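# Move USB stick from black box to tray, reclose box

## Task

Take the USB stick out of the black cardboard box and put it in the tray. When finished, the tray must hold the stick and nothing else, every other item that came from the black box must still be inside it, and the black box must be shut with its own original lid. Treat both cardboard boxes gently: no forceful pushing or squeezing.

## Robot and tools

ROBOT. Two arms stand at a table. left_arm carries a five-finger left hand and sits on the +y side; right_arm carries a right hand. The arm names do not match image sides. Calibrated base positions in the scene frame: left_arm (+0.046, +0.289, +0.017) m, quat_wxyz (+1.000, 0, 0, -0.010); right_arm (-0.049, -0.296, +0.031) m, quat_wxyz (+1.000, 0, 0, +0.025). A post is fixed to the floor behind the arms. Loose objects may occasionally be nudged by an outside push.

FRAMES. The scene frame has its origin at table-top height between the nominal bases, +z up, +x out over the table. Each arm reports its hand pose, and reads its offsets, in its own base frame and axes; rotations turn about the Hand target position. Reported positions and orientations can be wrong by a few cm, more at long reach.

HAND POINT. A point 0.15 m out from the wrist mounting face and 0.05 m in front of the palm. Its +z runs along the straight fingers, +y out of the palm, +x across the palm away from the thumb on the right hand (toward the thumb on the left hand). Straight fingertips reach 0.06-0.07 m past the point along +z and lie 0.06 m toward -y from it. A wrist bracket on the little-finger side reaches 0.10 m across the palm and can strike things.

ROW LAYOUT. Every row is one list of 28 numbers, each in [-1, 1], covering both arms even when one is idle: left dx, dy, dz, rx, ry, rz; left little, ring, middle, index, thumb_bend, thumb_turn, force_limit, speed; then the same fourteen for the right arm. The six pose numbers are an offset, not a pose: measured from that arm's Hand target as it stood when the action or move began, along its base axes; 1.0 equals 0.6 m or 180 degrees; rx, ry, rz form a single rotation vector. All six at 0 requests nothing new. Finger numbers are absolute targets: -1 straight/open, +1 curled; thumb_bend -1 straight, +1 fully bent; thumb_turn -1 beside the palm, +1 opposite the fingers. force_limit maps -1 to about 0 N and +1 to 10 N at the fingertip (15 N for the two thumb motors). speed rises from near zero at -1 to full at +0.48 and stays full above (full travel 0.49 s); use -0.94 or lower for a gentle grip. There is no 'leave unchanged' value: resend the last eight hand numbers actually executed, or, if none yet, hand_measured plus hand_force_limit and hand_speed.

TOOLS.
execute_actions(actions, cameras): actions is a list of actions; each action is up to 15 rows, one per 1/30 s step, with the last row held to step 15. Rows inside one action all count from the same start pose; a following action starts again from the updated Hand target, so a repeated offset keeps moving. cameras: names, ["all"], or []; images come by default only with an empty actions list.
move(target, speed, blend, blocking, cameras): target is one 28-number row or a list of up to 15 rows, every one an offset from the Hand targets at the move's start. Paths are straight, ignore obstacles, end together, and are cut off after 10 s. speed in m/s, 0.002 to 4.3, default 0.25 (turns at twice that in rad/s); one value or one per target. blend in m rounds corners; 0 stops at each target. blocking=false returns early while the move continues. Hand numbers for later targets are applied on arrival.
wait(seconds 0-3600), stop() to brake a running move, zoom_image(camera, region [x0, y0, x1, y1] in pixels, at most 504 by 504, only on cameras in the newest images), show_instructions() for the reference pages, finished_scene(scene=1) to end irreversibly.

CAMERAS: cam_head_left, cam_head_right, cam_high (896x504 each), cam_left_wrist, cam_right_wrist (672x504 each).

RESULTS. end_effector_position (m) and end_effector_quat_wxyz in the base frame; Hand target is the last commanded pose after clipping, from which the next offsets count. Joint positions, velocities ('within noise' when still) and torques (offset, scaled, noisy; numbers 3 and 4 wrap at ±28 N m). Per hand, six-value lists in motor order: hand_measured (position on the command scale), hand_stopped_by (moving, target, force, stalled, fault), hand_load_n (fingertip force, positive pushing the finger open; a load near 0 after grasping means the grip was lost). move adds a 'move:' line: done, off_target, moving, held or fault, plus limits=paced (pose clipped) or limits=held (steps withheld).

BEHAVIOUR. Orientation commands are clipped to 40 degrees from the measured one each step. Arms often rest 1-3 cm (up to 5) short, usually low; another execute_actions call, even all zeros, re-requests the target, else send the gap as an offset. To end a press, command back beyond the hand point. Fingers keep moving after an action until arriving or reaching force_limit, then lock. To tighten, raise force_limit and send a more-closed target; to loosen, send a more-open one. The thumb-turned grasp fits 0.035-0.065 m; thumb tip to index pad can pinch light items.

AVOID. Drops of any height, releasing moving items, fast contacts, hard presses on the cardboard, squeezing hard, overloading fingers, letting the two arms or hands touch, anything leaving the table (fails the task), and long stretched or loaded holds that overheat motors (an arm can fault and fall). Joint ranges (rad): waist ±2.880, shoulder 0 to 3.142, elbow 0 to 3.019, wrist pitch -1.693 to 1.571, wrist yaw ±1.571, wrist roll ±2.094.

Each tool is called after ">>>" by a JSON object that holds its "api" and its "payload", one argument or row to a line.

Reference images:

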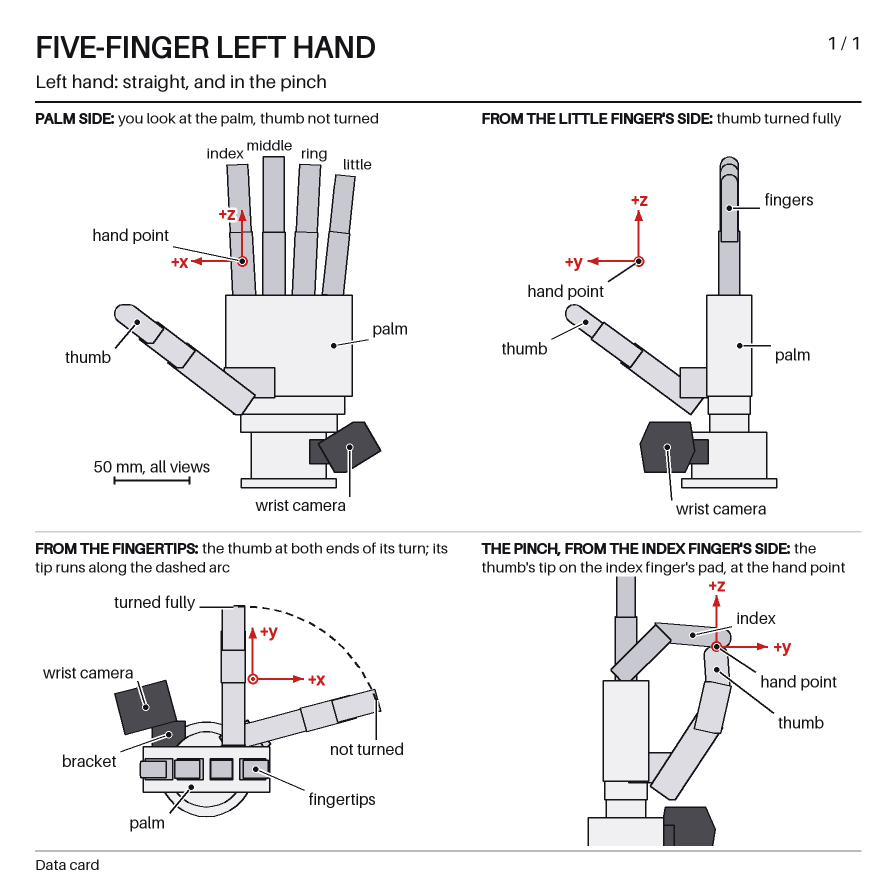

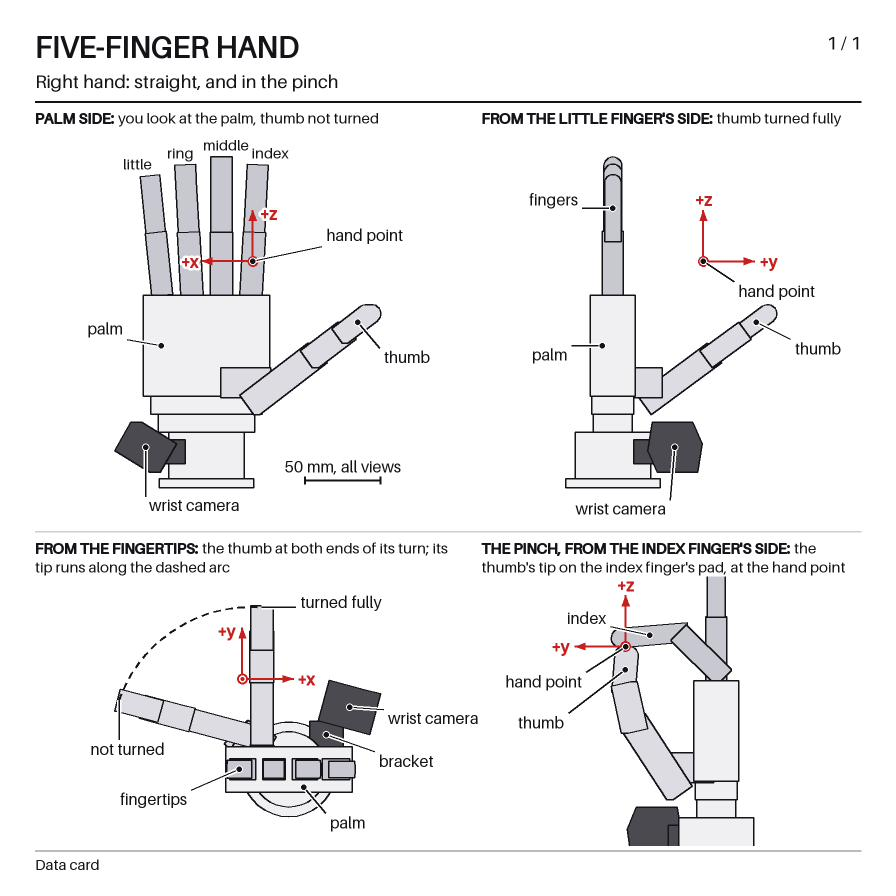

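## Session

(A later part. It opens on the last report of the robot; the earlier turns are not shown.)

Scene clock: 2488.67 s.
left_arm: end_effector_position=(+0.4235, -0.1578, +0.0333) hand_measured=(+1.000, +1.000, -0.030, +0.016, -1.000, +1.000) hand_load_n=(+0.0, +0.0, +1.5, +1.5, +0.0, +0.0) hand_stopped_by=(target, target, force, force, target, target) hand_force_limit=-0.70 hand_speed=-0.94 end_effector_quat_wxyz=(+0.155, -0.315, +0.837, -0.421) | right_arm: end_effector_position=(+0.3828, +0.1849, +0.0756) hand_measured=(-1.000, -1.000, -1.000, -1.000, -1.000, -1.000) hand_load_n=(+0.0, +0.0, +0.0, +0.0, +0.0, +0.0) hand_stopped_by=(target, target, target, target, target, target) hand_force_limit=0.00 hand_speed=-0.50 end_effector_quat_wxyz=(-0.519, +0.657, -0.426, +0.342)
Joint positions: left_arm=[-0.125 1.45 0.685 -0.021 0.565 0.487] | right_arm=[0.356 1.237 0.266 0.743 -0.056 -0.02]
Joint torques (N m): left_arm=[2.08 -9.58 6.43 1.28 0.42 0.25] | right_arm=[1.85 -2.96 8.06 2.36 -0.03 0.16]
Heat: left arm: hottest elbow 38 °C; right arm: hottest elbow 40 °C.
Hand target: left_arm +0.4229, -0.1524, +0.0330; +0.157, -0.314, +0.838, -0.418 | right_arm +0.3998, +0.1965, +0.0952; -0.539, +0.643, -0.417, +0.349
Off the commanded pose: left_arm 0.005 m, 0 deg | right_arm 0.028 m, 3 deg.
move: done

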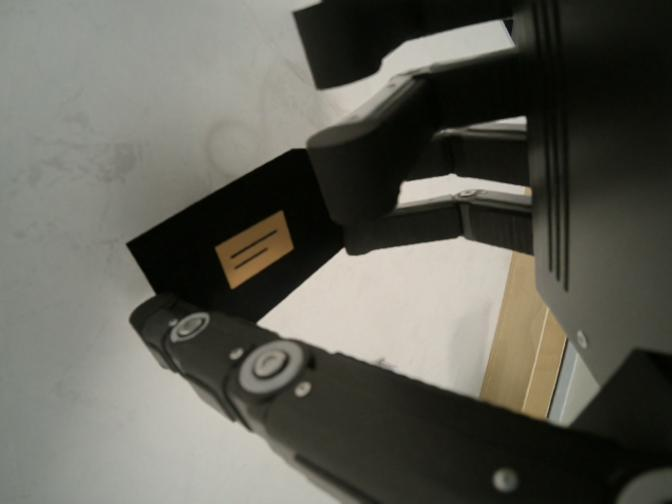

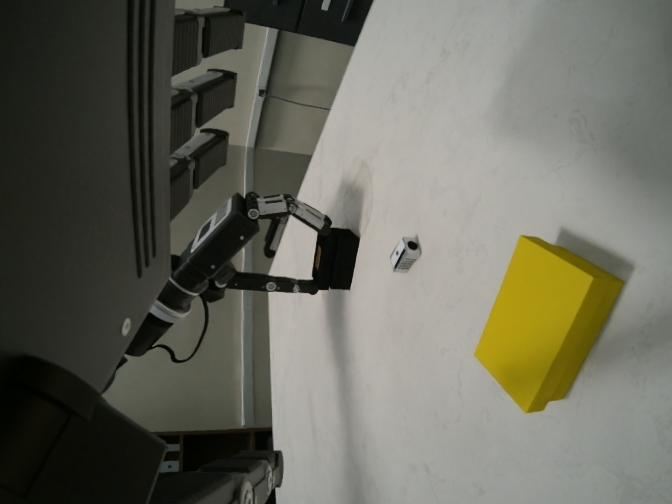

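>>> {"api": "move", "payload": {
  "target": [
    [-0.0017,0.0056,0.0017,0,0,0,1,1,0.1,0.1,-1,1,-0.7,-0.94,0,0,0,0,0,0,-1,-1,-1,-1,-1,-1,0,-0.5]
  ],
  "speed": 0.03,
  "cameras": ["cam_left_wrist","cam_right_wrist"]
}}

>>> {"api": "zoom_image", "payload": {
  "camera": "cam_right_wrist",
  "region": [300, 220, 370, 300]
}}

>>> {"api": "zoom_image", "payload": {
  "camera": "cam_left_wrist",
  "region": [105, 130, 225, 310]
}}

Scene clock: 2500.87 s.
left_arm: end_effector_position=(+0.4230, -0.1553, +0.0331) hand_measured=(+1.000, +1.000, -0.030, +0.016, -1.000, +1.000) hand_load_n=(+0.0, +0.0, +1.5, +1.5, +0.5, +0.0) hand_stopped_by=(target, target, force, force, target, target) hand_force_limit=-0.70 hand_speed=-0.94 end_effector_quat_wxyz=(+0.154, -0.315, +0.837, -0.421) | right_arm: end_effector_position=(+0.3828, +0.1849, +0.0756) hand_measured=(-1.000, -1.000, -1.000, -1.000, -1.000, -1.000) hand_load_n=(+0.0, +0.0, -0.5, +0.0, +0.0, +0.0) hand_stopped_by=(target, target, target, target, target, target) hand_force_limit=0.00 hand_speed=-0.50 end_effector_quat_wxyz=(-0.519, +0.657, -0.426, +0.342)
Joint positions: left_arm=[-0.118 1.45 0.685 -0.027 0.573 0.493] | right_arm=[0.356 1.237 0.266 0.743 -0.056 -0.02]
Joint torques (N m): left_arm=[2.14 -9.93 6.28 1.18 0.35 0.26] | right_arm=[1.85 -3.25 8.03 2.36 -0.02 0.15]
Heat: left arm: hottest elbow 38 °C; right arm: hottest elbow 40 °C.
Hand target: left_arm +0.4219, -0.1489, +0.0340; +0.157, -0.314, +0.838, -0.417 | right_arm +0.3998, +0.1965, +0.0952; -0.539, +0.643, -0.417, +0.349
Off the commanded pose: left_arm 0.006 m, 1 deg | right_arm 0.028 m, 3 deg.
move: done

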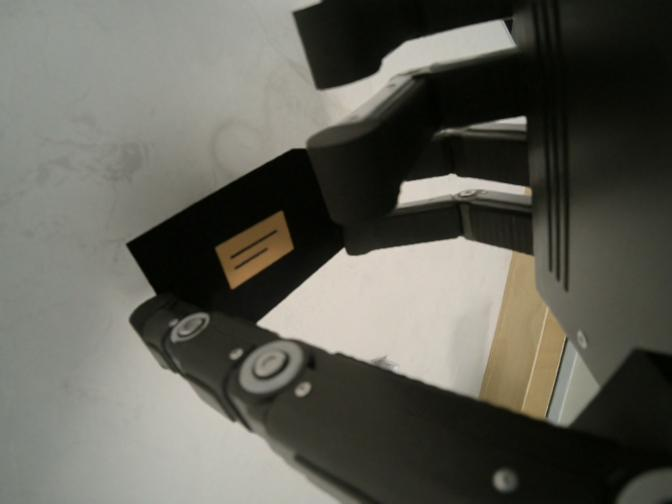

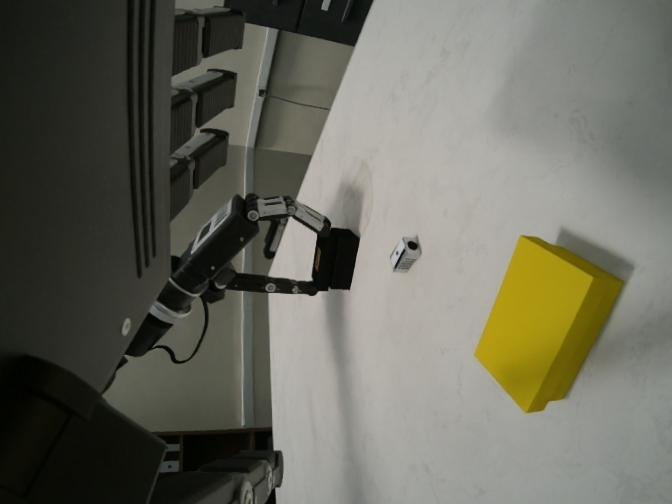

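Scaled by 6.300 from the camera's image (finer frame: 960x720).

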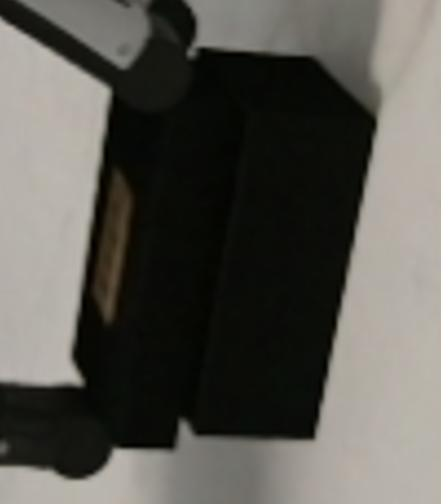

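Scaled by 2.800 from the camera's image (finer frame: 960x720).

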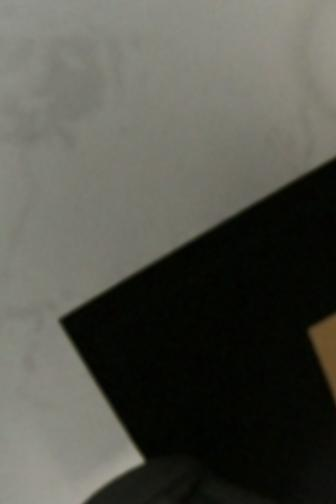

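>>> {"api": "move", "payload": {
  "target": [
    [-0.0017,0.0015,-0.0133,0,0,0,1,1,0.1,0.1,-1,1,-0.7,-0.94,0,0,0,0,0,0,-1,-1,-1,-1,-1,-1,0,-0.5]
  ],
  "speed": 0.03,
  "cameras": ["cam_left_wrist","cam_right_wrist"]
}}

>>> {"api": "zoom_image", "payload": {
  "camera": "cam_right_wrist",
  "region": [300, 220, 370, 300]
}}

>>> {"api": "zoom_image", "payload": {
  "camera": "cam_left_wrist",
  "region": [105, 130, 345, 310]
}}

Scene clock: 2511.43 s.
left_arm: end_effector_position=(+0.4231, -0.1549, +0.0331) hand_measured=(+1.000, +1.000, -0.030, +0.016, -1.000, +1.000) hand_load_n=(+0.0, +0.0, +2.0, +1.5, +0.0, +0.0) hand_stopped_by=(target, target, force, force, target, target) hand_force_limit=-0.70 hand_speed=-0.94 end_effector_quat_wxyz=(+0.154, -0.314, +0.837, -0.421) | right_arm: end_effector_position=(+0.3828, +0.1849, +0.0756) hand_measured=(-1.000, -1.000, -1.000, -1.000, -1.000, -1.000) hand_load_n=(+0.0, +0.0, +0.0, +0.0, +0.0, +0.0) hand_stopped_by=(target, target, target, target, target, target) hand_force_limit=0.00 hand_speed=-0.50 end_effector_quat_wxyz=(-0.519, +0.657, -0.426, +0.342)
Joint positions: left_arm=[-0.116 1.45 0.685 -0.027 0.574 0.495] | right_arm=[0.356 1.237 0.266 0.743 -0.056 -0.02]
Joint torques (N m): left_arm=[2.2 -8.64 5.46 2.32 0.36 0.26] | right_arm=[1.85 -3.08 8.08 2.39 -0.01 0.15]
Heat: left arm: hottest elbow 38 °C; right arm: hottest elbow 40 °C.
Hand target: left_arm +0.4208, -0.1482, +0.0260; +0.157, -0.314, +0.838, -0.417 | right_arm +0.3998, +0.1965, +0.0952; -0.539, +0.643, -0.417, +0.349
Off the commanded pose: left_arm 0.010 m, 1 deg | right_arm 0.028 m, 3 deg.
move: done

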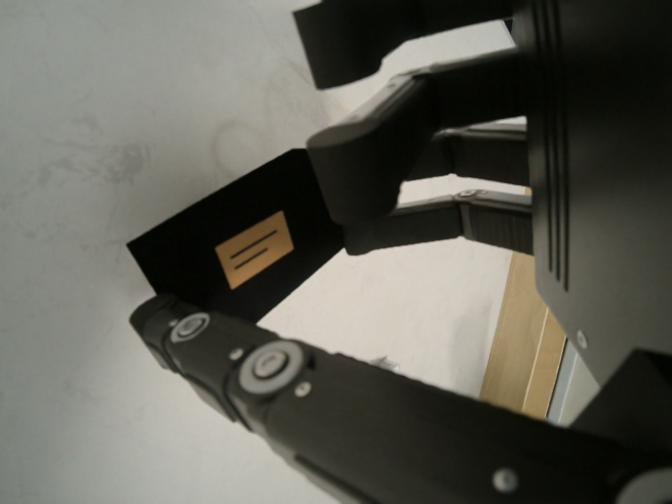

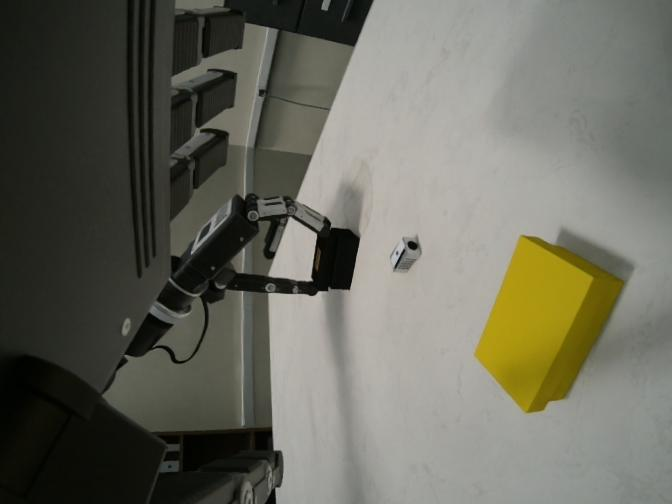

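Scaled by 6.300 from the camera's image (finer frame: 960x720).

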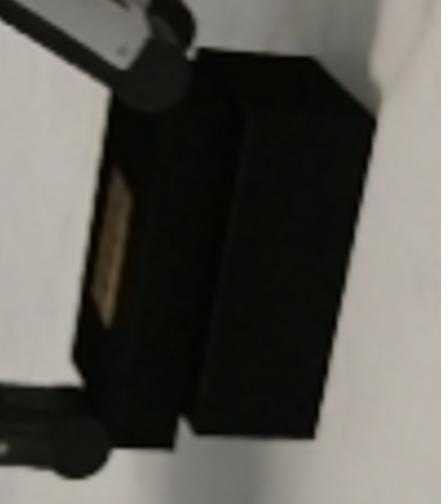

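Scaled by 2.100 from the camera's image (finer frame: 960x720).

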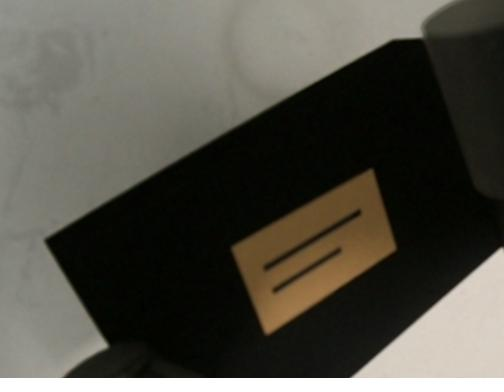

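>>> {"api": "move", "payload": {
  "target": [
    [0,0,-0.006,0,0,0,1,1,0.1,0.1,-1,1,-0.7,-0.94,0,0,0,0,0,0,-1,-1,-1,-1,-1,-1,0,-0.5]
  ],
  "speed": 0.03,
  "cameras": ["cam_left_wrist","cam_right_wrist"]
}}

>>> {"api": "zoom_image", "payload": {
  "camera": "cam_right_wrist",
  "region": [300, 220, 370, 300]
}}

>>> {"api": "zoom_image", "payload": {
  "camera": "cam_left_wrist",
  "region": [105, 130, 345, 310]
}}

Scene clock: 2516.10 s.
left_arm: end_effector_position=(+0.4233, -0.1548, +0.0330) hand_measured=(+1.000, +1.000, -0.030, +0.016, -1.000, +1.000) hand_load_n=(+0.0, +0.0, +1.5, +1.0, +0.0, +0.0) hand_stopped_by=(target, target, force, force, target, target) hand_force_limit=-0.70 hand_speed=-0.94 end_effector_quat_wxyz=(+0.156, -0.314, +0.836, -0.422) | right_arm: end_effector_position=(+0.3828, +0.1849, +0.0756) hand_measured=(-1.000, -1.000, -1.000, -1.000, -1.000, -1.000) hand_load_n=(+0.0, +0.0, +0.0, +0.0, +0.0, +0.0) hand_stopped_by=(target, target, target, target, target, target) hand_force_limit=0.00 hand_speed=-0.50 end_effector_quat_wxyz=(-0.519, +0.657, -0.426, +0.342)
Joint positions: left_arm=[-0.116 1.45 0.683 -0.02 0.575 0.495] | right_arm=[0.356 1.237 0.266 0.743 -0.056 -0.02]
Joint torques (N m): left_arm=[2.26 -8 5.38 2.54 0.31 0.26] | right_arm=[1.79 -3.19 8.05 2.33 -0.02 0.15]
Heat: left arm: hottest elbow 38 °C; right arm: hottest elbow 40 °C.
Hand target: left_arm +0.4208, -0.1482, +0.0224; +0.157, -0.314, +0.838, -0.417 | right_arm +0.3998, +0.1965, +0.0952; -0.539, +0.643, -0.417, +0.349
Off the commanded pose: left_arm 0.013 m, 1 deg | right_arm 0.028 m, 3 deg.
move: off_target (left_arm)

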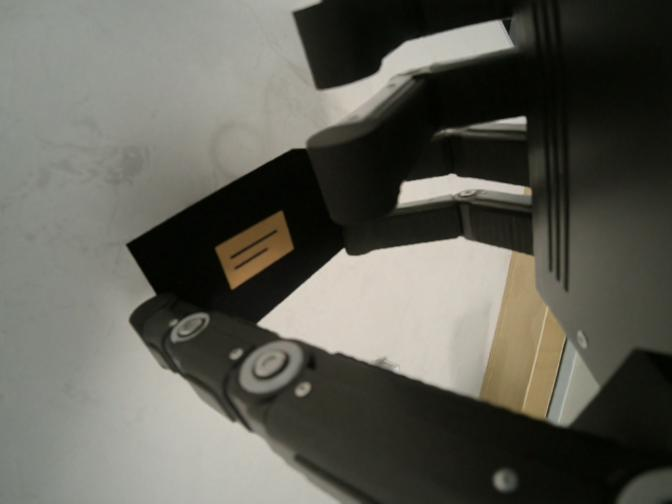

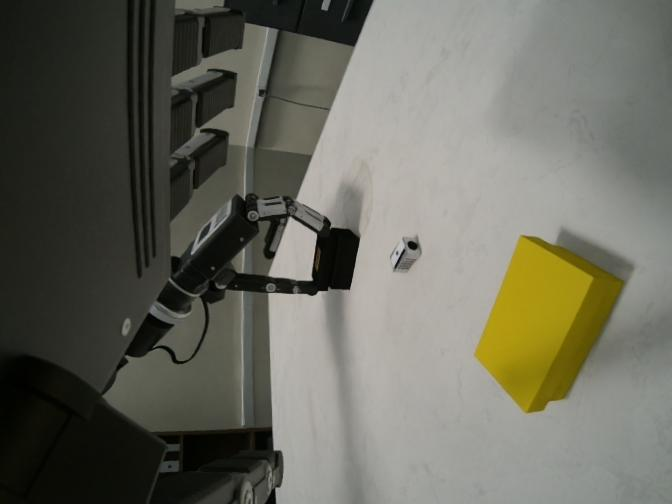

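Scaled by 6.300 from the camera's image (finer frame: 960x720).

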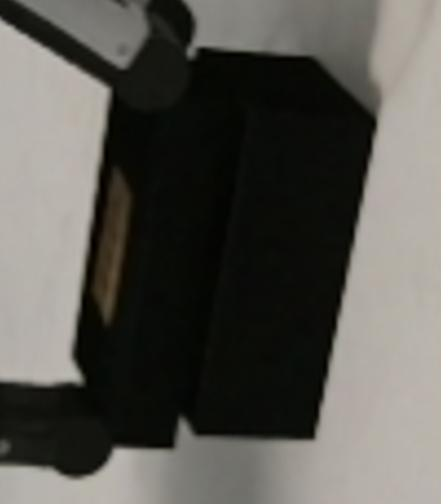

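Scaled by 2.100 from the camera's image (finer frame: 960x720).

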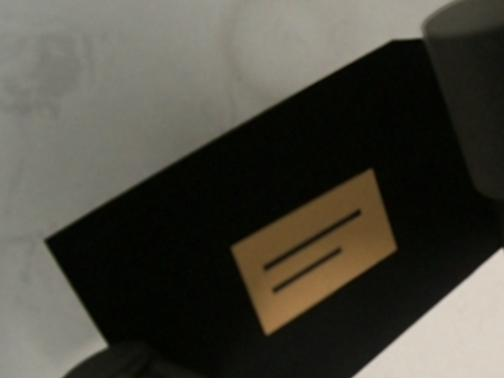

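>>> {"api": "zoom_image", "payload": {
  "camera": "cam_right_wrist",
  "region": [315, 260, 355, 300]
}}

>>> {"api": "zoom_image", "payload": {
  "camera": "cam_right_wrist",
  "region": [315, 222, 365, 262]
}}

Scaled by 12.600 from the camera's image (finer frame: 960x720).

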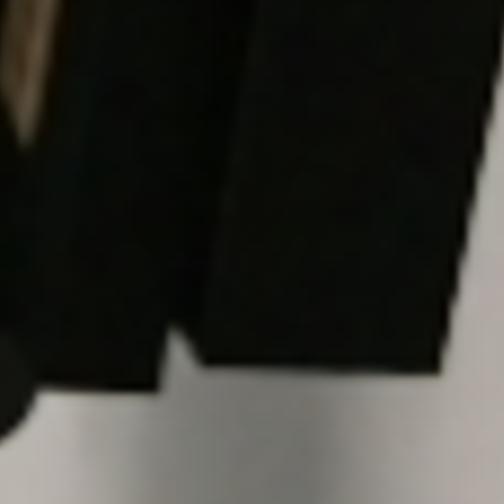

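Scaled by 10.080 from the camera's image (finer frame: 960x720).

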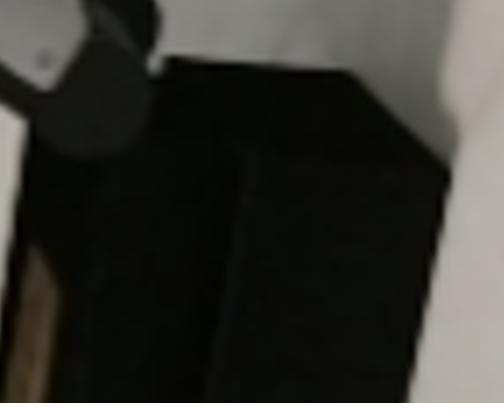

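>>> {"api": "move", "payload": {
  "target": [
    [0,0,0.007,0,0,0,1,1,0.1,0.1,-1,1,-0.7,-0.94,-0.02,0,0.2,0,0,0,-1,-1,-1,-1,-1,-1,0,-0.5],
    [0,0,0.007,0,0,0,1,1,0.1,0.1,-1,1,-0.7,-0.94,-0.0163,0.1725,0.2,-0.0994,0.1676,0.0692,-1,-1,-1,-1,-1,-1,0,-0.5]
  ],
  "speed": 0.12,
  "cameras": ["cam_left_wrist","cam_right_wrist"]
}}

Scene clock: 2578.40 s.
left_arm: end_effector_position=(+0.4234, -0.1548, +0.0330) hand_measured=(+1.000, +1.000, -0.030, +0.016, -1.000, +1.000) hand_load_n=(+0.0, +0.0, +1.5, +1.5, +0.0, +0.0) hand_stopped_by=(target, target, force, force, target, target) hand_force_limit=-0.70 hand_speed=-0.94 end_effector_quat_wxyz=(+0.156, -0.313, +0.836, -0.422) | right_arm: end_effector_position=(+0.3803, +0.2861, +0.1920) hand_measured=(-1.000, -1.000, -1.000, -1.000, -1.000, -1.000) hand_load_n=(+0.0, +0.0, +0.0, +0.0, +0.0, +0.0) hand_stopped_by=(target, target, target, target, target, target) hand_force_limit=0.00 hand_speed=-0.50 end_effector_quat_wxyz=(-0.327, +0.827, -0.426, +0.165)
Joint positions: left_arm=[-0.116 1.45 0.683 -0.02 0.575 0.495] | right_arm=[0.569 1.244 1.029 -0.607 -0.04 -0.034]
Joint torques (N m): left_arm=[2.14 -8.76 5.7 1.95 0.31 0.26] | right_arm=[1.96 -6.42 11.96 0.51 -0.21 -0.04]
Heat: left arm: hottest elbow 38 °C; right arm: hottest elbow 41 °C.
Hand target: left_arm +0.4209, -0.1482, +0.0267; +0.157, -0.314, +0.838, -0.418 | right_arm +0.3900, +0.3001, +0.2151; -0.341, +0.827, -0.412, +0.171
Off the commanded pose: left_arm 0.010 m, 1 deg | right_arm 0.029 m, 2 deg.
move: off_target (right_arm)

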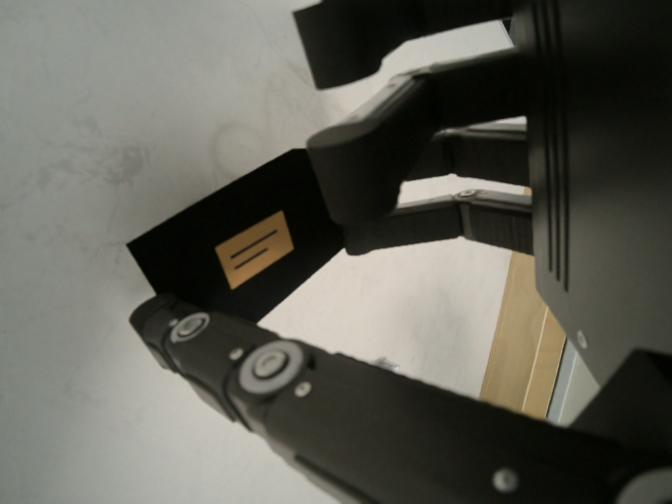

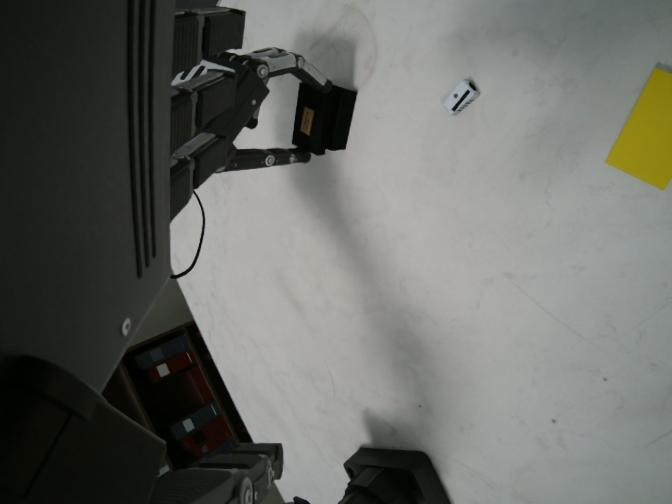

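>>> {"api": "zoom_image", "payload": {
  "camera": "cam_right_wrist",
  "region": [280, 70, 370, 170]
}}

>>> {"api": "zoom_image", "payload": {
  "camera": "cam_right_wrist",
  "region": [290, 110, 360, 160]
}}

Scaled by 5.040 from the camera's image (finer frame: 960x720).

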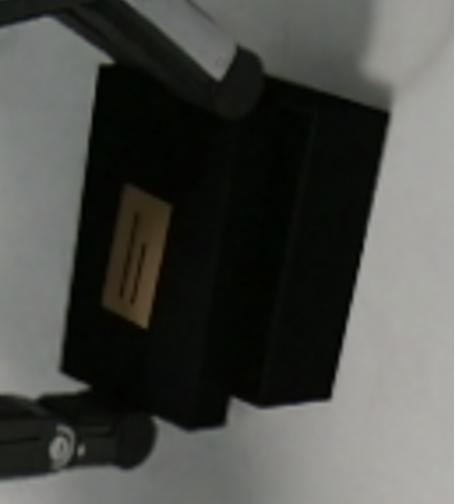

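Scaled by 7.200 from the camera's image (finer frame: 960x720).

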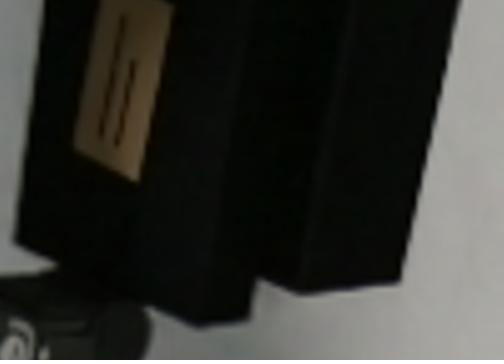

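>>> {"api": "move", "payload": {
  "target": [
    [0,0,0.0472,0,0,0,1,1,0.1,0.1,-1,1,-0.7,-0.94,0,0,0,0,0,0,-1,-1,-1,-1,-1,-1,0,-0.5],
    [-0.004,-0.0363,0.0472,0,0,0,1,1,0.1,0.1,-1,1,-0.7,-0.94,0,0,0,0,0,0,-1,-1,-1,-1,-1,-1,0,-0.5],
    [-0.004,-0.0363,0.0172,0,0,0,1,1,0.1,0.1,-1,1,-0.7,-0.94,0,0,0,0,0,0,-1,-1,-1,-1,-1,-1,0,-0.5]
  ],
  "speed": 0.04,
  "cameras": ["cam_left_wrist","cam_right_wrist"]
}}

>>> {"api": "zoom_image", "payload": {
  "camera": "cam_right_wrist",
  "region": [280, 70, 370, 170]
}}

Scene clock: 2638.47 s.
left_arm: end_effector_position=(+0.4179, -0.1661, +0.0405) hand_measured=(+1.000, +1.000, -0.030, +0.016, -1.000, +1.000) hand_load_n=(+0.0, +0.0, +2.0, +1.5, +0.5, +0.0) hand_stopped_by=(target, target, force, force, target, target) hand_force_limit=-0.70 hand_speed=-0.94 end_effector_quat_wxyz=(+0.157, -0.313, +0.839, -0.416) | right_arm: end_effector_position=(+0.3803, +0.2861, +0.1920) hand_measured=(-1.000, -1.000, -1.000, -1.000, -1.000, -1.000) hand_load_n=(+0.0, +0.0, +0.0, +0.0, +0.0, -0.5) hand_stopped_by=(target, target, target, target, target, target) hand_force_limit=0.00 hand_speed=-0.50 end_effector_quat_wxyz=(-0.327, +0.827, -0.426, +0.165)
Joint positions: left_arm=[-0.155 1.42 0.683 -0.043 0.537 0.474] | right_arm=[0.569 1.244 1.029 -0.607 -0.04 -0.034]
Joint torques (N m): left_arm=[0.26 -7.94 6.41 2.73 0.17 -0.06] | right_arm=[2.14 -6.24 11.93 0.49 -0.23 -0.04]
Heat: left arm: hottest elbow 38 °C; right arm: hottest elbow 46 °C.
Hand target: left_arm +0.4184, -0.1700, +0.0369; +0.157, -0.314, +0.838, -0.417 | right_arm +0.3900, +0.3001, +0.2152; -0.341, +0.827, -0.412, +0.171
Off the commanded pose: left_arm 0.005 m, 0 deg | right_arm 0.029 m, 2 deg.
move: done

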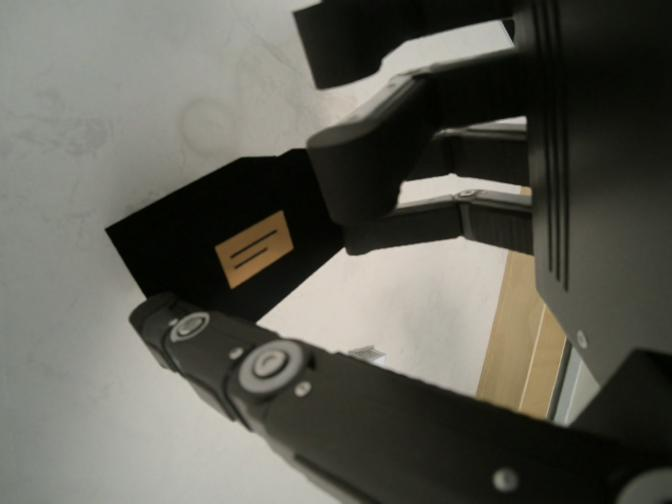

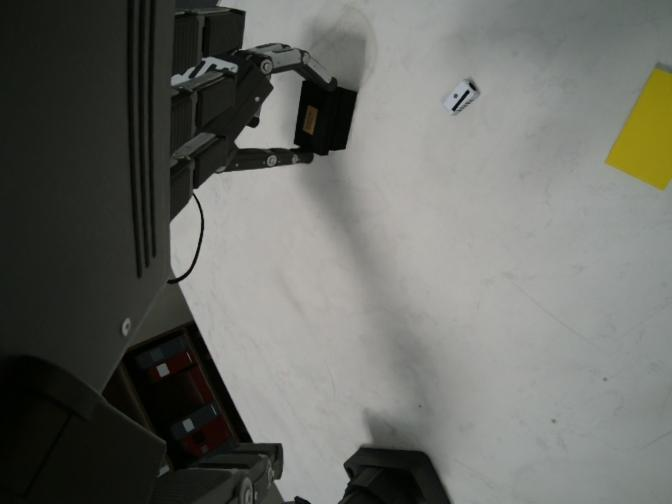

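Scaled by 5.040 from the camera's image (finer frame: 960x720).

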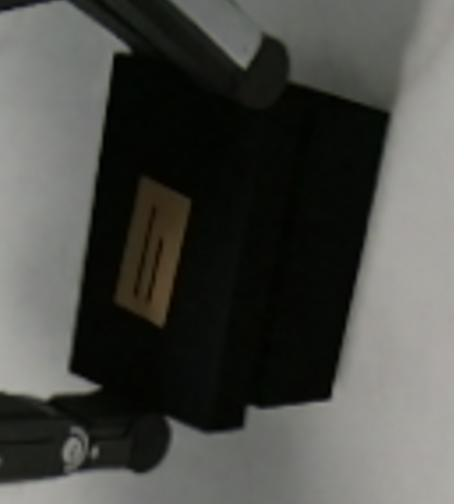

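>>> {"api": "move", "payload": {
  "target": [
    [0,0,-0.0117,0,0,0,1,1,0.1,0.1,-1,1,-0.7,-0.94,0,0,0,0,0,0,-1,-1,-1,-1,-1,-1,0,-0.5]
  ],
  "speed": 0.03,
  "cameras": ["cam_left_wrist","cam_right_wrist"]
}}

>>> {"api": "zoom_image", "payload": {
  "camera": "cam_right_wrist",
  "region": [280, 70, 370, 170]
}}

Scene clock: 2646.43 s.
left_arm: end_effector_position=(+0.4216, -0.1666, +0.0368) hand_measured=(+1.000, +1.000, -0.030, +0.016, -1.000, +1.000) hand_load_n=(+0.0, +0.0, +1.5, +1.5, +0.0, +0.0) hand_stopped_by=(target, target, force, force, target, target) hand_force_limit=-0.70 hand_speed=-0.94 end_effector_quat_wxyz=(+0.161, -0.311, +0.838, -0.418) | right_arm: end_effector_position=(+0.3803, +0.2861, +0.1920) hand_measured=(-1.000, -1.000, -1.000, -1.000, -1.000, -1.000) hand_load_n=(+0.0, +0.0, +0.0, +0.0, +0.0, +0.0) hand_stopped_by=(target, target, target, target, target, target) hand_force_limit=0.00 hand_speed=-0.50 end_effector_quat_wxyz=(-0.327, +0.827, -0.426, +0.165)
Joint positions: left_arm=[-0.155 1.436 0.683 -0.019 0.537 0.474] | right_arm=[0.569 1.244 1.029 -0.607 -0.04 -0.034]
Joint torques (N m): left_arm=[0.26 -8.12 5.76 2.73 0.17 -0.05] | right_arm=[2.2 -6.24 11.96 0.5 -0.21 -0.04]
Heat: left arm: hottest elbow 38 °C; right arm: hottest elbow 47 °C.
Hand target: left_arm +0.4184, -0.1700, +0.0299; +0.157, -0.314, +0.838, -0.418 | right_arm +0.3900, +0.3001, +0.2152; -0.341, +0.827, -0.412, +0.171
Off the commanded pose: left_arm 0.008 m, 1 deg | right_arm 0.029 m, 2 deg.
move: done

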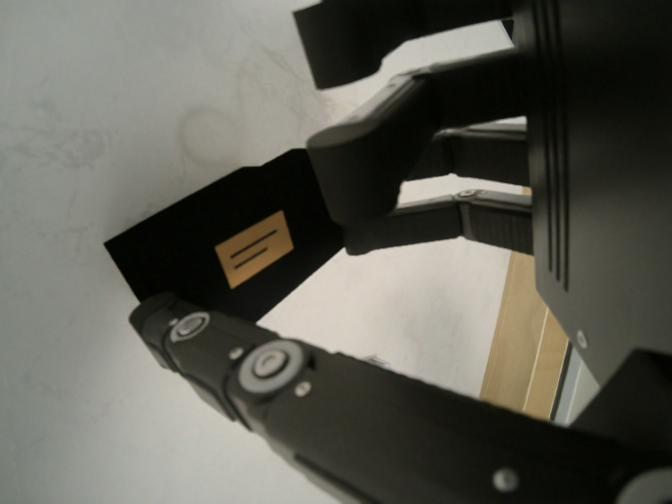

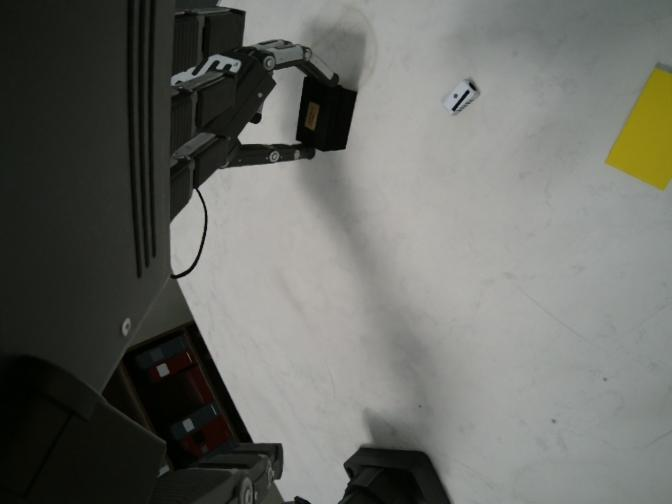

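Scaled by 5.040 from the camera's image (finer frame: 960x720).

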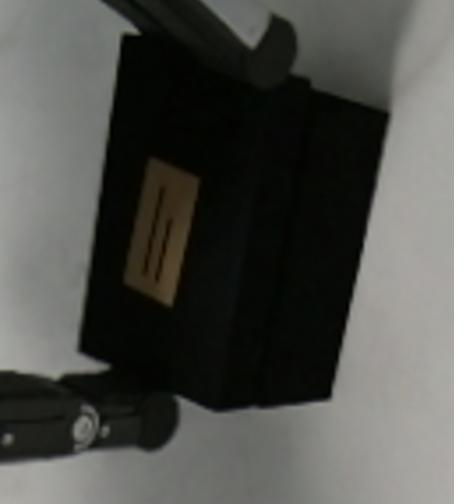

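>>> {"api": "move", "payload": {
  "target": [
    [-0.0067,0,0,0,0,0,1,1,0.1,0.1,-1,1,-0.7,-0.94,0,0,0,0,0,0,-1,-1,-1,-1,-1,-1,0,-0.5]
  ],
  "speed": 0.03,
  "cameras": ["cam_left_wrist","cam_right_wrist"]
}}

>>> {"api": "zoom_image", "payload": {
  "camera": "cam_right_wrist",
  "region": [280, 70, 370, 170]
}}

Scene clock: 2653.43 s.
left_arm: end_effector_position=(+0.4158, -0.1656, +0.0317) hand_measured=(+1.000, +1.000, -0.030, +0.016, -1.000, +1.000) hand_load_n=(+0.0, +0.0, +1.5, +1.5, +0.0, +0.0) hand_stopped_by=(target, target, force, force, target, target) hand_force_limit=-0.70 hand_speed=-0.94 end_effector_quat_wxyz=(+0.156, -0.314, +0.839, -0.415) | right_arm: end_effector_position=(+0.3803, +0.2861, +0.1920) hand_measured=(-1.000, -1.000, -1.000, -1.000, -1.000, -1.000) hand_load_n=(+0.0, +0.0, +0.0, +0.0, +0.0, +0.0) hand_stopped_by=(target, target, target, target, target, target) hand_force_limit=0.00 hand_speed=-0.50 end_effector_quat_wxyz=(-0.327, +0.827, -0.426, +0.165)
Joint positions: left_arm=[-0.155 1.436 0.669 -0.017 0.536 0.473] | right_arm=[0.569 1.244 1.029 -0.607 -0.04 -0.034]
Joint torques (N m): left_arm=[0.09 -8.64 5.91 2.73 0.17 -0.06] | right_arm=[2.14 -6.36 12 0.49 -0.23 -0.04]
Heat: left arm: hottest elbow 38 °C; right arm: hottest elbow 47 °C.
Hand target: left_arm +0.4144, -0.1700, +0.0299; +0.157, -0.314, +0.838, -0.418 | right_arm +0.3900, +0.3001, +0.2152; -0.341, +0.827, -0.412, +0.171
Off the commanded pose: left_arm 0.005 m, 0 deg | right_arm 0.029 m, 2 deg.
move: done

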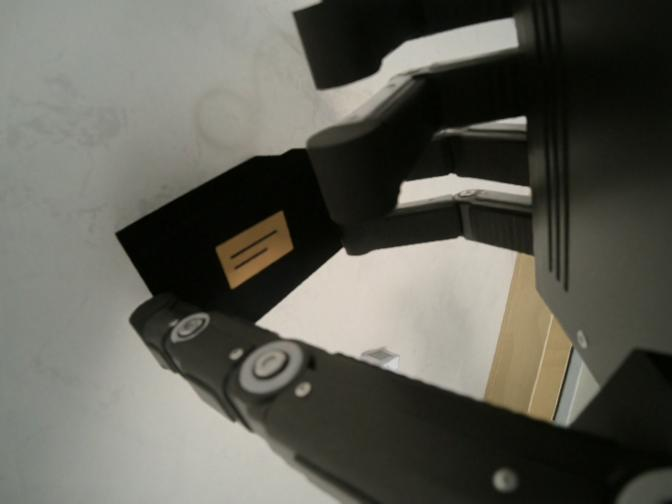

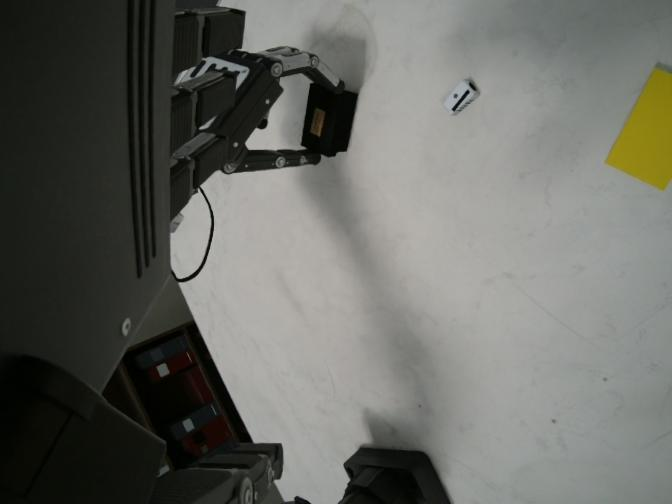

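Scaled by 5.040 from the camera's image (finer frame: 960x720).

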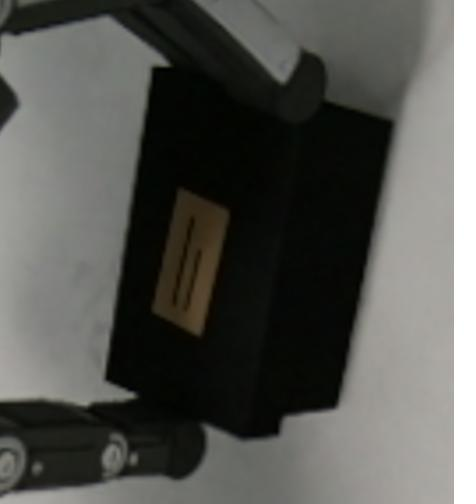

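>>> {"api": "zoom_image", "payload": {
  "camera": "cam_right_wrist",
  "region": [295, 80, 365, 160]
}}

Scaled by 6.300 from the camera's image (finer frame: 960x720).

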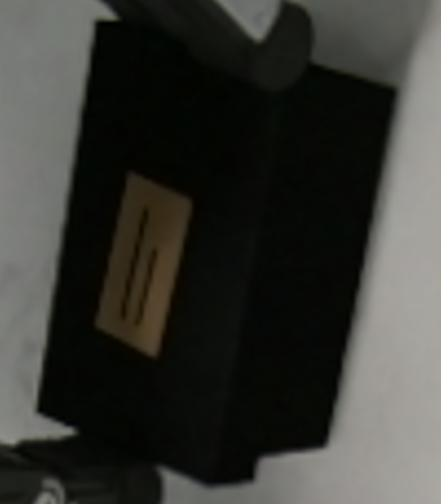

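>>> {"api": "move", "payload": {
  "target": [
    [-0.0025,0,-0.0083,0,0,0,1,1,0.1,0.1,-1,1,-0.7,-0.94,0,0,0,0,0,0,-1,-1,-1,-1,-1,-1,0,-0.5]
  ],
  "speed": 0.03,
  "cameras": ["cam_left_wrist","cam_right_wrist"]
}}

>>> {"api": "zoom_image", "payload": {
  "camera": "cam_right_wrist",
  "region": [295, 80, 365, 160]
}}

Scene clock: 2663.63 s.
left_arm: end_effector_position=(+0.4152, -0.1654, +0.0301) hand_measured=(+1.000, +1.000, -0.030, +0.016, -1.000, +1.000) hand_load_n=(+0.0, +0.0, +1.5, +1.0, +0.0, +0.0) hand_stopped_by=(target, target, force, force, target, target) hand_force_limit=-0.70 hand_speed=-0.94 end_effector_quat_wxyz=(+0.160, -0.313, +0.838, -0.416) | right_arm: end_effector_position=(+0.3803, +0.2861, +0.1920) hand_measured=(-1.000, -1.000, -1.000, -1.000, -1.000, -1.000) hand_load_n=(+0.0, -0.5, +0.0, +0.0, +0.0, +0.0) hand_stopped_by=(target, target, target, target, target, target) hand_force_limit=0.00 hand_speed=-0.50 end_effector_quat_wxyz=(-0.327, +0.827, -0.426, +0.165)
Joint positions: left_arm=[-0.155 1.436 0.66 0.001 0.535 0.472] | right_arm=[0.569 1.244 1.029 -0.607 -0.04 -0.034]
Joint torques (N m): left_arm=[0.09 -8.06 5.85 2.69 0.16 -0.05] | right_arm=[2.2 -6.42 11.97 0.5 -0.21 -0.06]
Heat: left arm: hottest elbow 38 °C; right arm: hottest elbow 47 °C.
Hand target: left_arm +0.4129, -0.1699, +0.0249; +0.157, -0.314, +0.838, -0.417 | right_arm +0.3900, +0.3001, +0.2152; -0.341, +0.827, -0.412, +0.171
Off the commanded pose: left_arm 0.007 m, 0 deg | right_arm 0.029 m, 2 deg.
move: done

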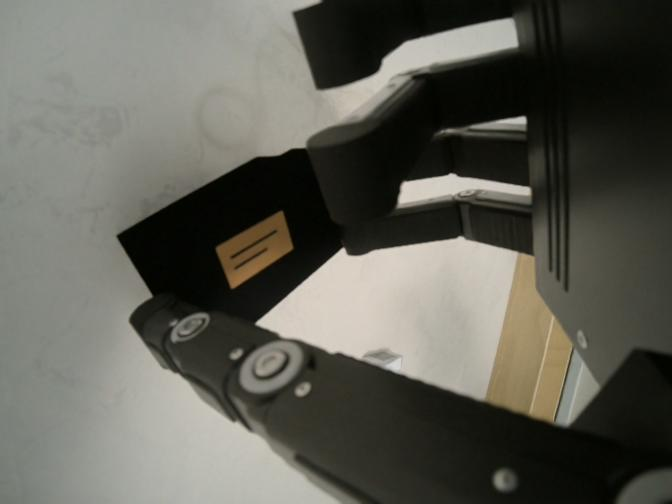

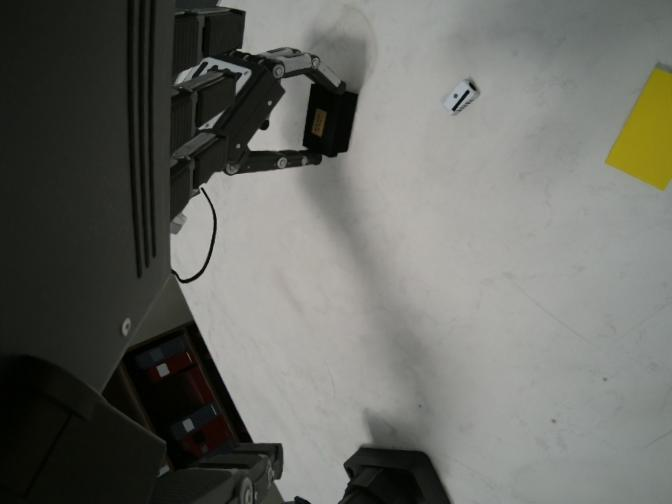

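Scaled by 6.300 from the camera's image (finer frame: 960x720).

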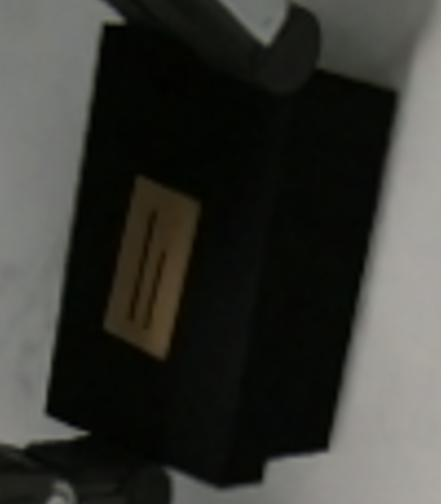

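>>> {"api": "move", "payload": {
  "target": [
    [-0.0008,0,-0.0067,0,0,0,1,1,0.1,0.1,-1,1,-0.7,-0.94,0,0,0,0,0,0,-1,-1,-1,-1,-1,-1,0,-0.5]
  ],
  "speed": 0.03,
  "cameras": ["cam_right_wrist"]
}}

>>> {"api": "zoom_image", "payload": {
  "camera": "cam_right_wrist",
  "region": [295, 80, 365, 160]
}}

Scene clock: 2668.43 s.
left_arm: end_effector_position=(+0.4149, -0.1654, +0.0269) hand_measured=(+1.000, +1.000, -0.030, +0.016, -1.000, +1.000) hand_load_n=(+0.0, +0.0, +1.5, +1.0, +0.0, +0.0) hand_stopped_by=(target, target, force, force, target, target) hand_force_limit=-0.70 hand_speed=-0.94 end_effector_quat_wxyz=(+0.160, -0.313, +0.838, -0.417) | right_arm: end_effector_position=(+0.3803, +0.2861, +0.1920) hand_measured=(-1.000, -1.000, -1.000, -1.000, -1.000, -1.000) hand_load_n=(+0.0, +0.0, +0.0, +0.0, +0.0, +0.0) hand_stopped_by=(target, target, target, target, target, target) hand_force_limit=0.00 hand_speed=-0.50 end_effector_quat_wxyz=(-0.327, +0.827, -0.426, +0.165)
Joint positions: left_arm=[-0.155 1.443 0.654 0.015 0.535 0.472] | right_arm=[0.569 1.244 1.029 -0.607 -0.04 -0.034]
Joint torques (N m): left_arm=[0.09 -7.88 5.81 2.66 0.16 -0.05] | right_arm=[1.9 -6.24 11.97 0.49 -0.2 -0.05]
Heat: left arm: hottest elbow 38 °C; right arm: hottest elbow 47 °C.
Hand target: left_arm +0.4124, -0.1700, +0.0209; +0.157, -0.314, +0.838, -0.417 | right_arm +0.3900, +0.3001, +0.2152; -0.341, +0.827, -0.412, +0.171
Off the commanded pose: left_arm 0.008 m, 0 deg | right_arm 0.029 m, 2 deg.
move: done

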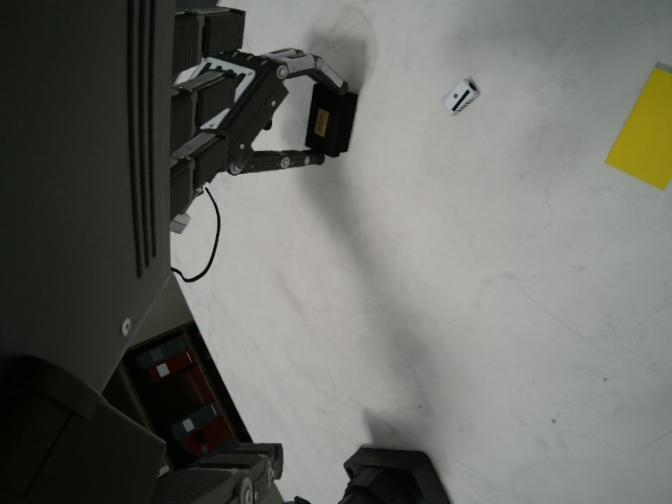

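Scaled by 6.300 from the camera's image (finer frame: 960x720).

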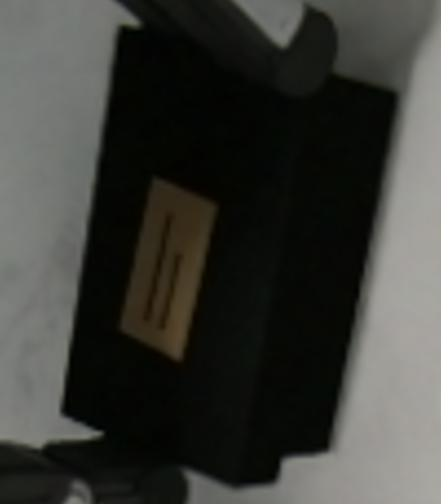

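>>> {"api": "move", "payload": {
  "target": [
    [-0.0005,0,-0.0067,0,0,0,1,1,0.1,0.1,-1,1,-0.7,-0.94,0,0,0,0,0,0,-1,-1,-1,-1,-1,-1,0,-0.5]
  ],
  "speed": 0.03,
  "cameras": ["cam_right_wrist"]
}}

>>> {"api": "zoom_image", "payload": {
  "camera": "cam_right_wrist",
  "region": [295, 80, 365, 160]
}}

Scene clock: 2672.03 s.
left_arm: end_effector_position=(+0.4164, -0.1657, +0.0248) hand_measured=(+1.000, +1.000, -0.030, +0.016, -1.000, +1.000) hand_load_n=(+0.5, +0.0, +2.0, +1.0, +0.0, +0.0) hand_stopped_by=(target, target, force, force, target, target) hand_force_limit=-0.70 hand_speed=-0.94 end_effector_quat_wxyz=(+0.162, -0.312, +0.837, -0.418) | right_arm: end_effector_position=(+0.3803, +0.2861, +0.1920) hand_measured=(-1.000, -1.000, -1.000, -1.000, -1.000, -1.000) hand_load_n=(+0.0, +0.0, -0.5, +0.0, +0.0, -0.5) hand_stopped_by=(target, target, target, target, target, target) hand_force_limit=0.00 hand_speed=-0.50 end_effector_quat_wxyz=(-0.327, +0.827, -0.426, +0.165)
Joint positions: left_arm=[-0.155 1.451 0.652 0.031 0.535 0.47] | right_arm=[0.569 1.244 1.029 -0.607 -0.04 -0.034]
Joint torques (N m): left_arm=[0.09 -7.82 5.57 2.69 0.16 -0.03] | right_arm=[2.32 -6.36 11.96 0.47 -0.22 -0.05]
Heat: left arm: hottest elbow 38 °C; right arm: hottest elbow 48 °C.
Hand target: left_arm +0.4121, -0.1699, +0.0169; +0.157, -0.314, +0.838, -0.417 | right_arm +0.3900, +0.3001, +0.2152; -0.341, +0.827, -0.412, +0.171
Off the commanded pose: left_arm 0.010 m, 1 deg | right_arm 0.029 m, 2 deg.
move: done

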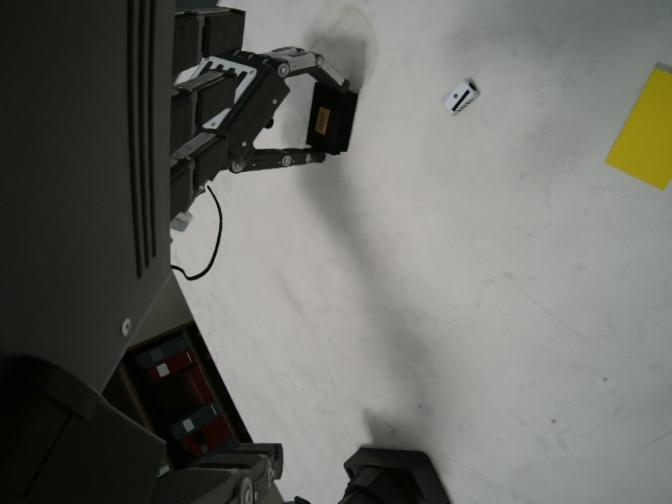

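Scaled by 6.300 from the camera's image (finer frame: 960x720).

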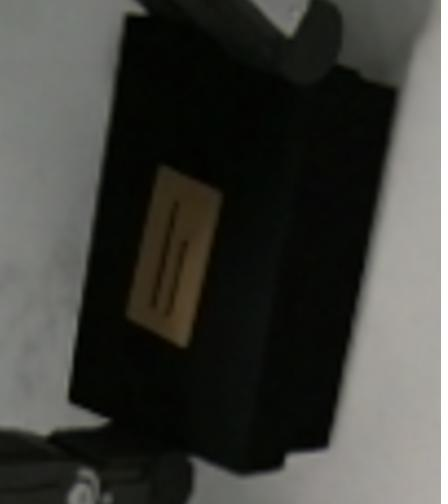

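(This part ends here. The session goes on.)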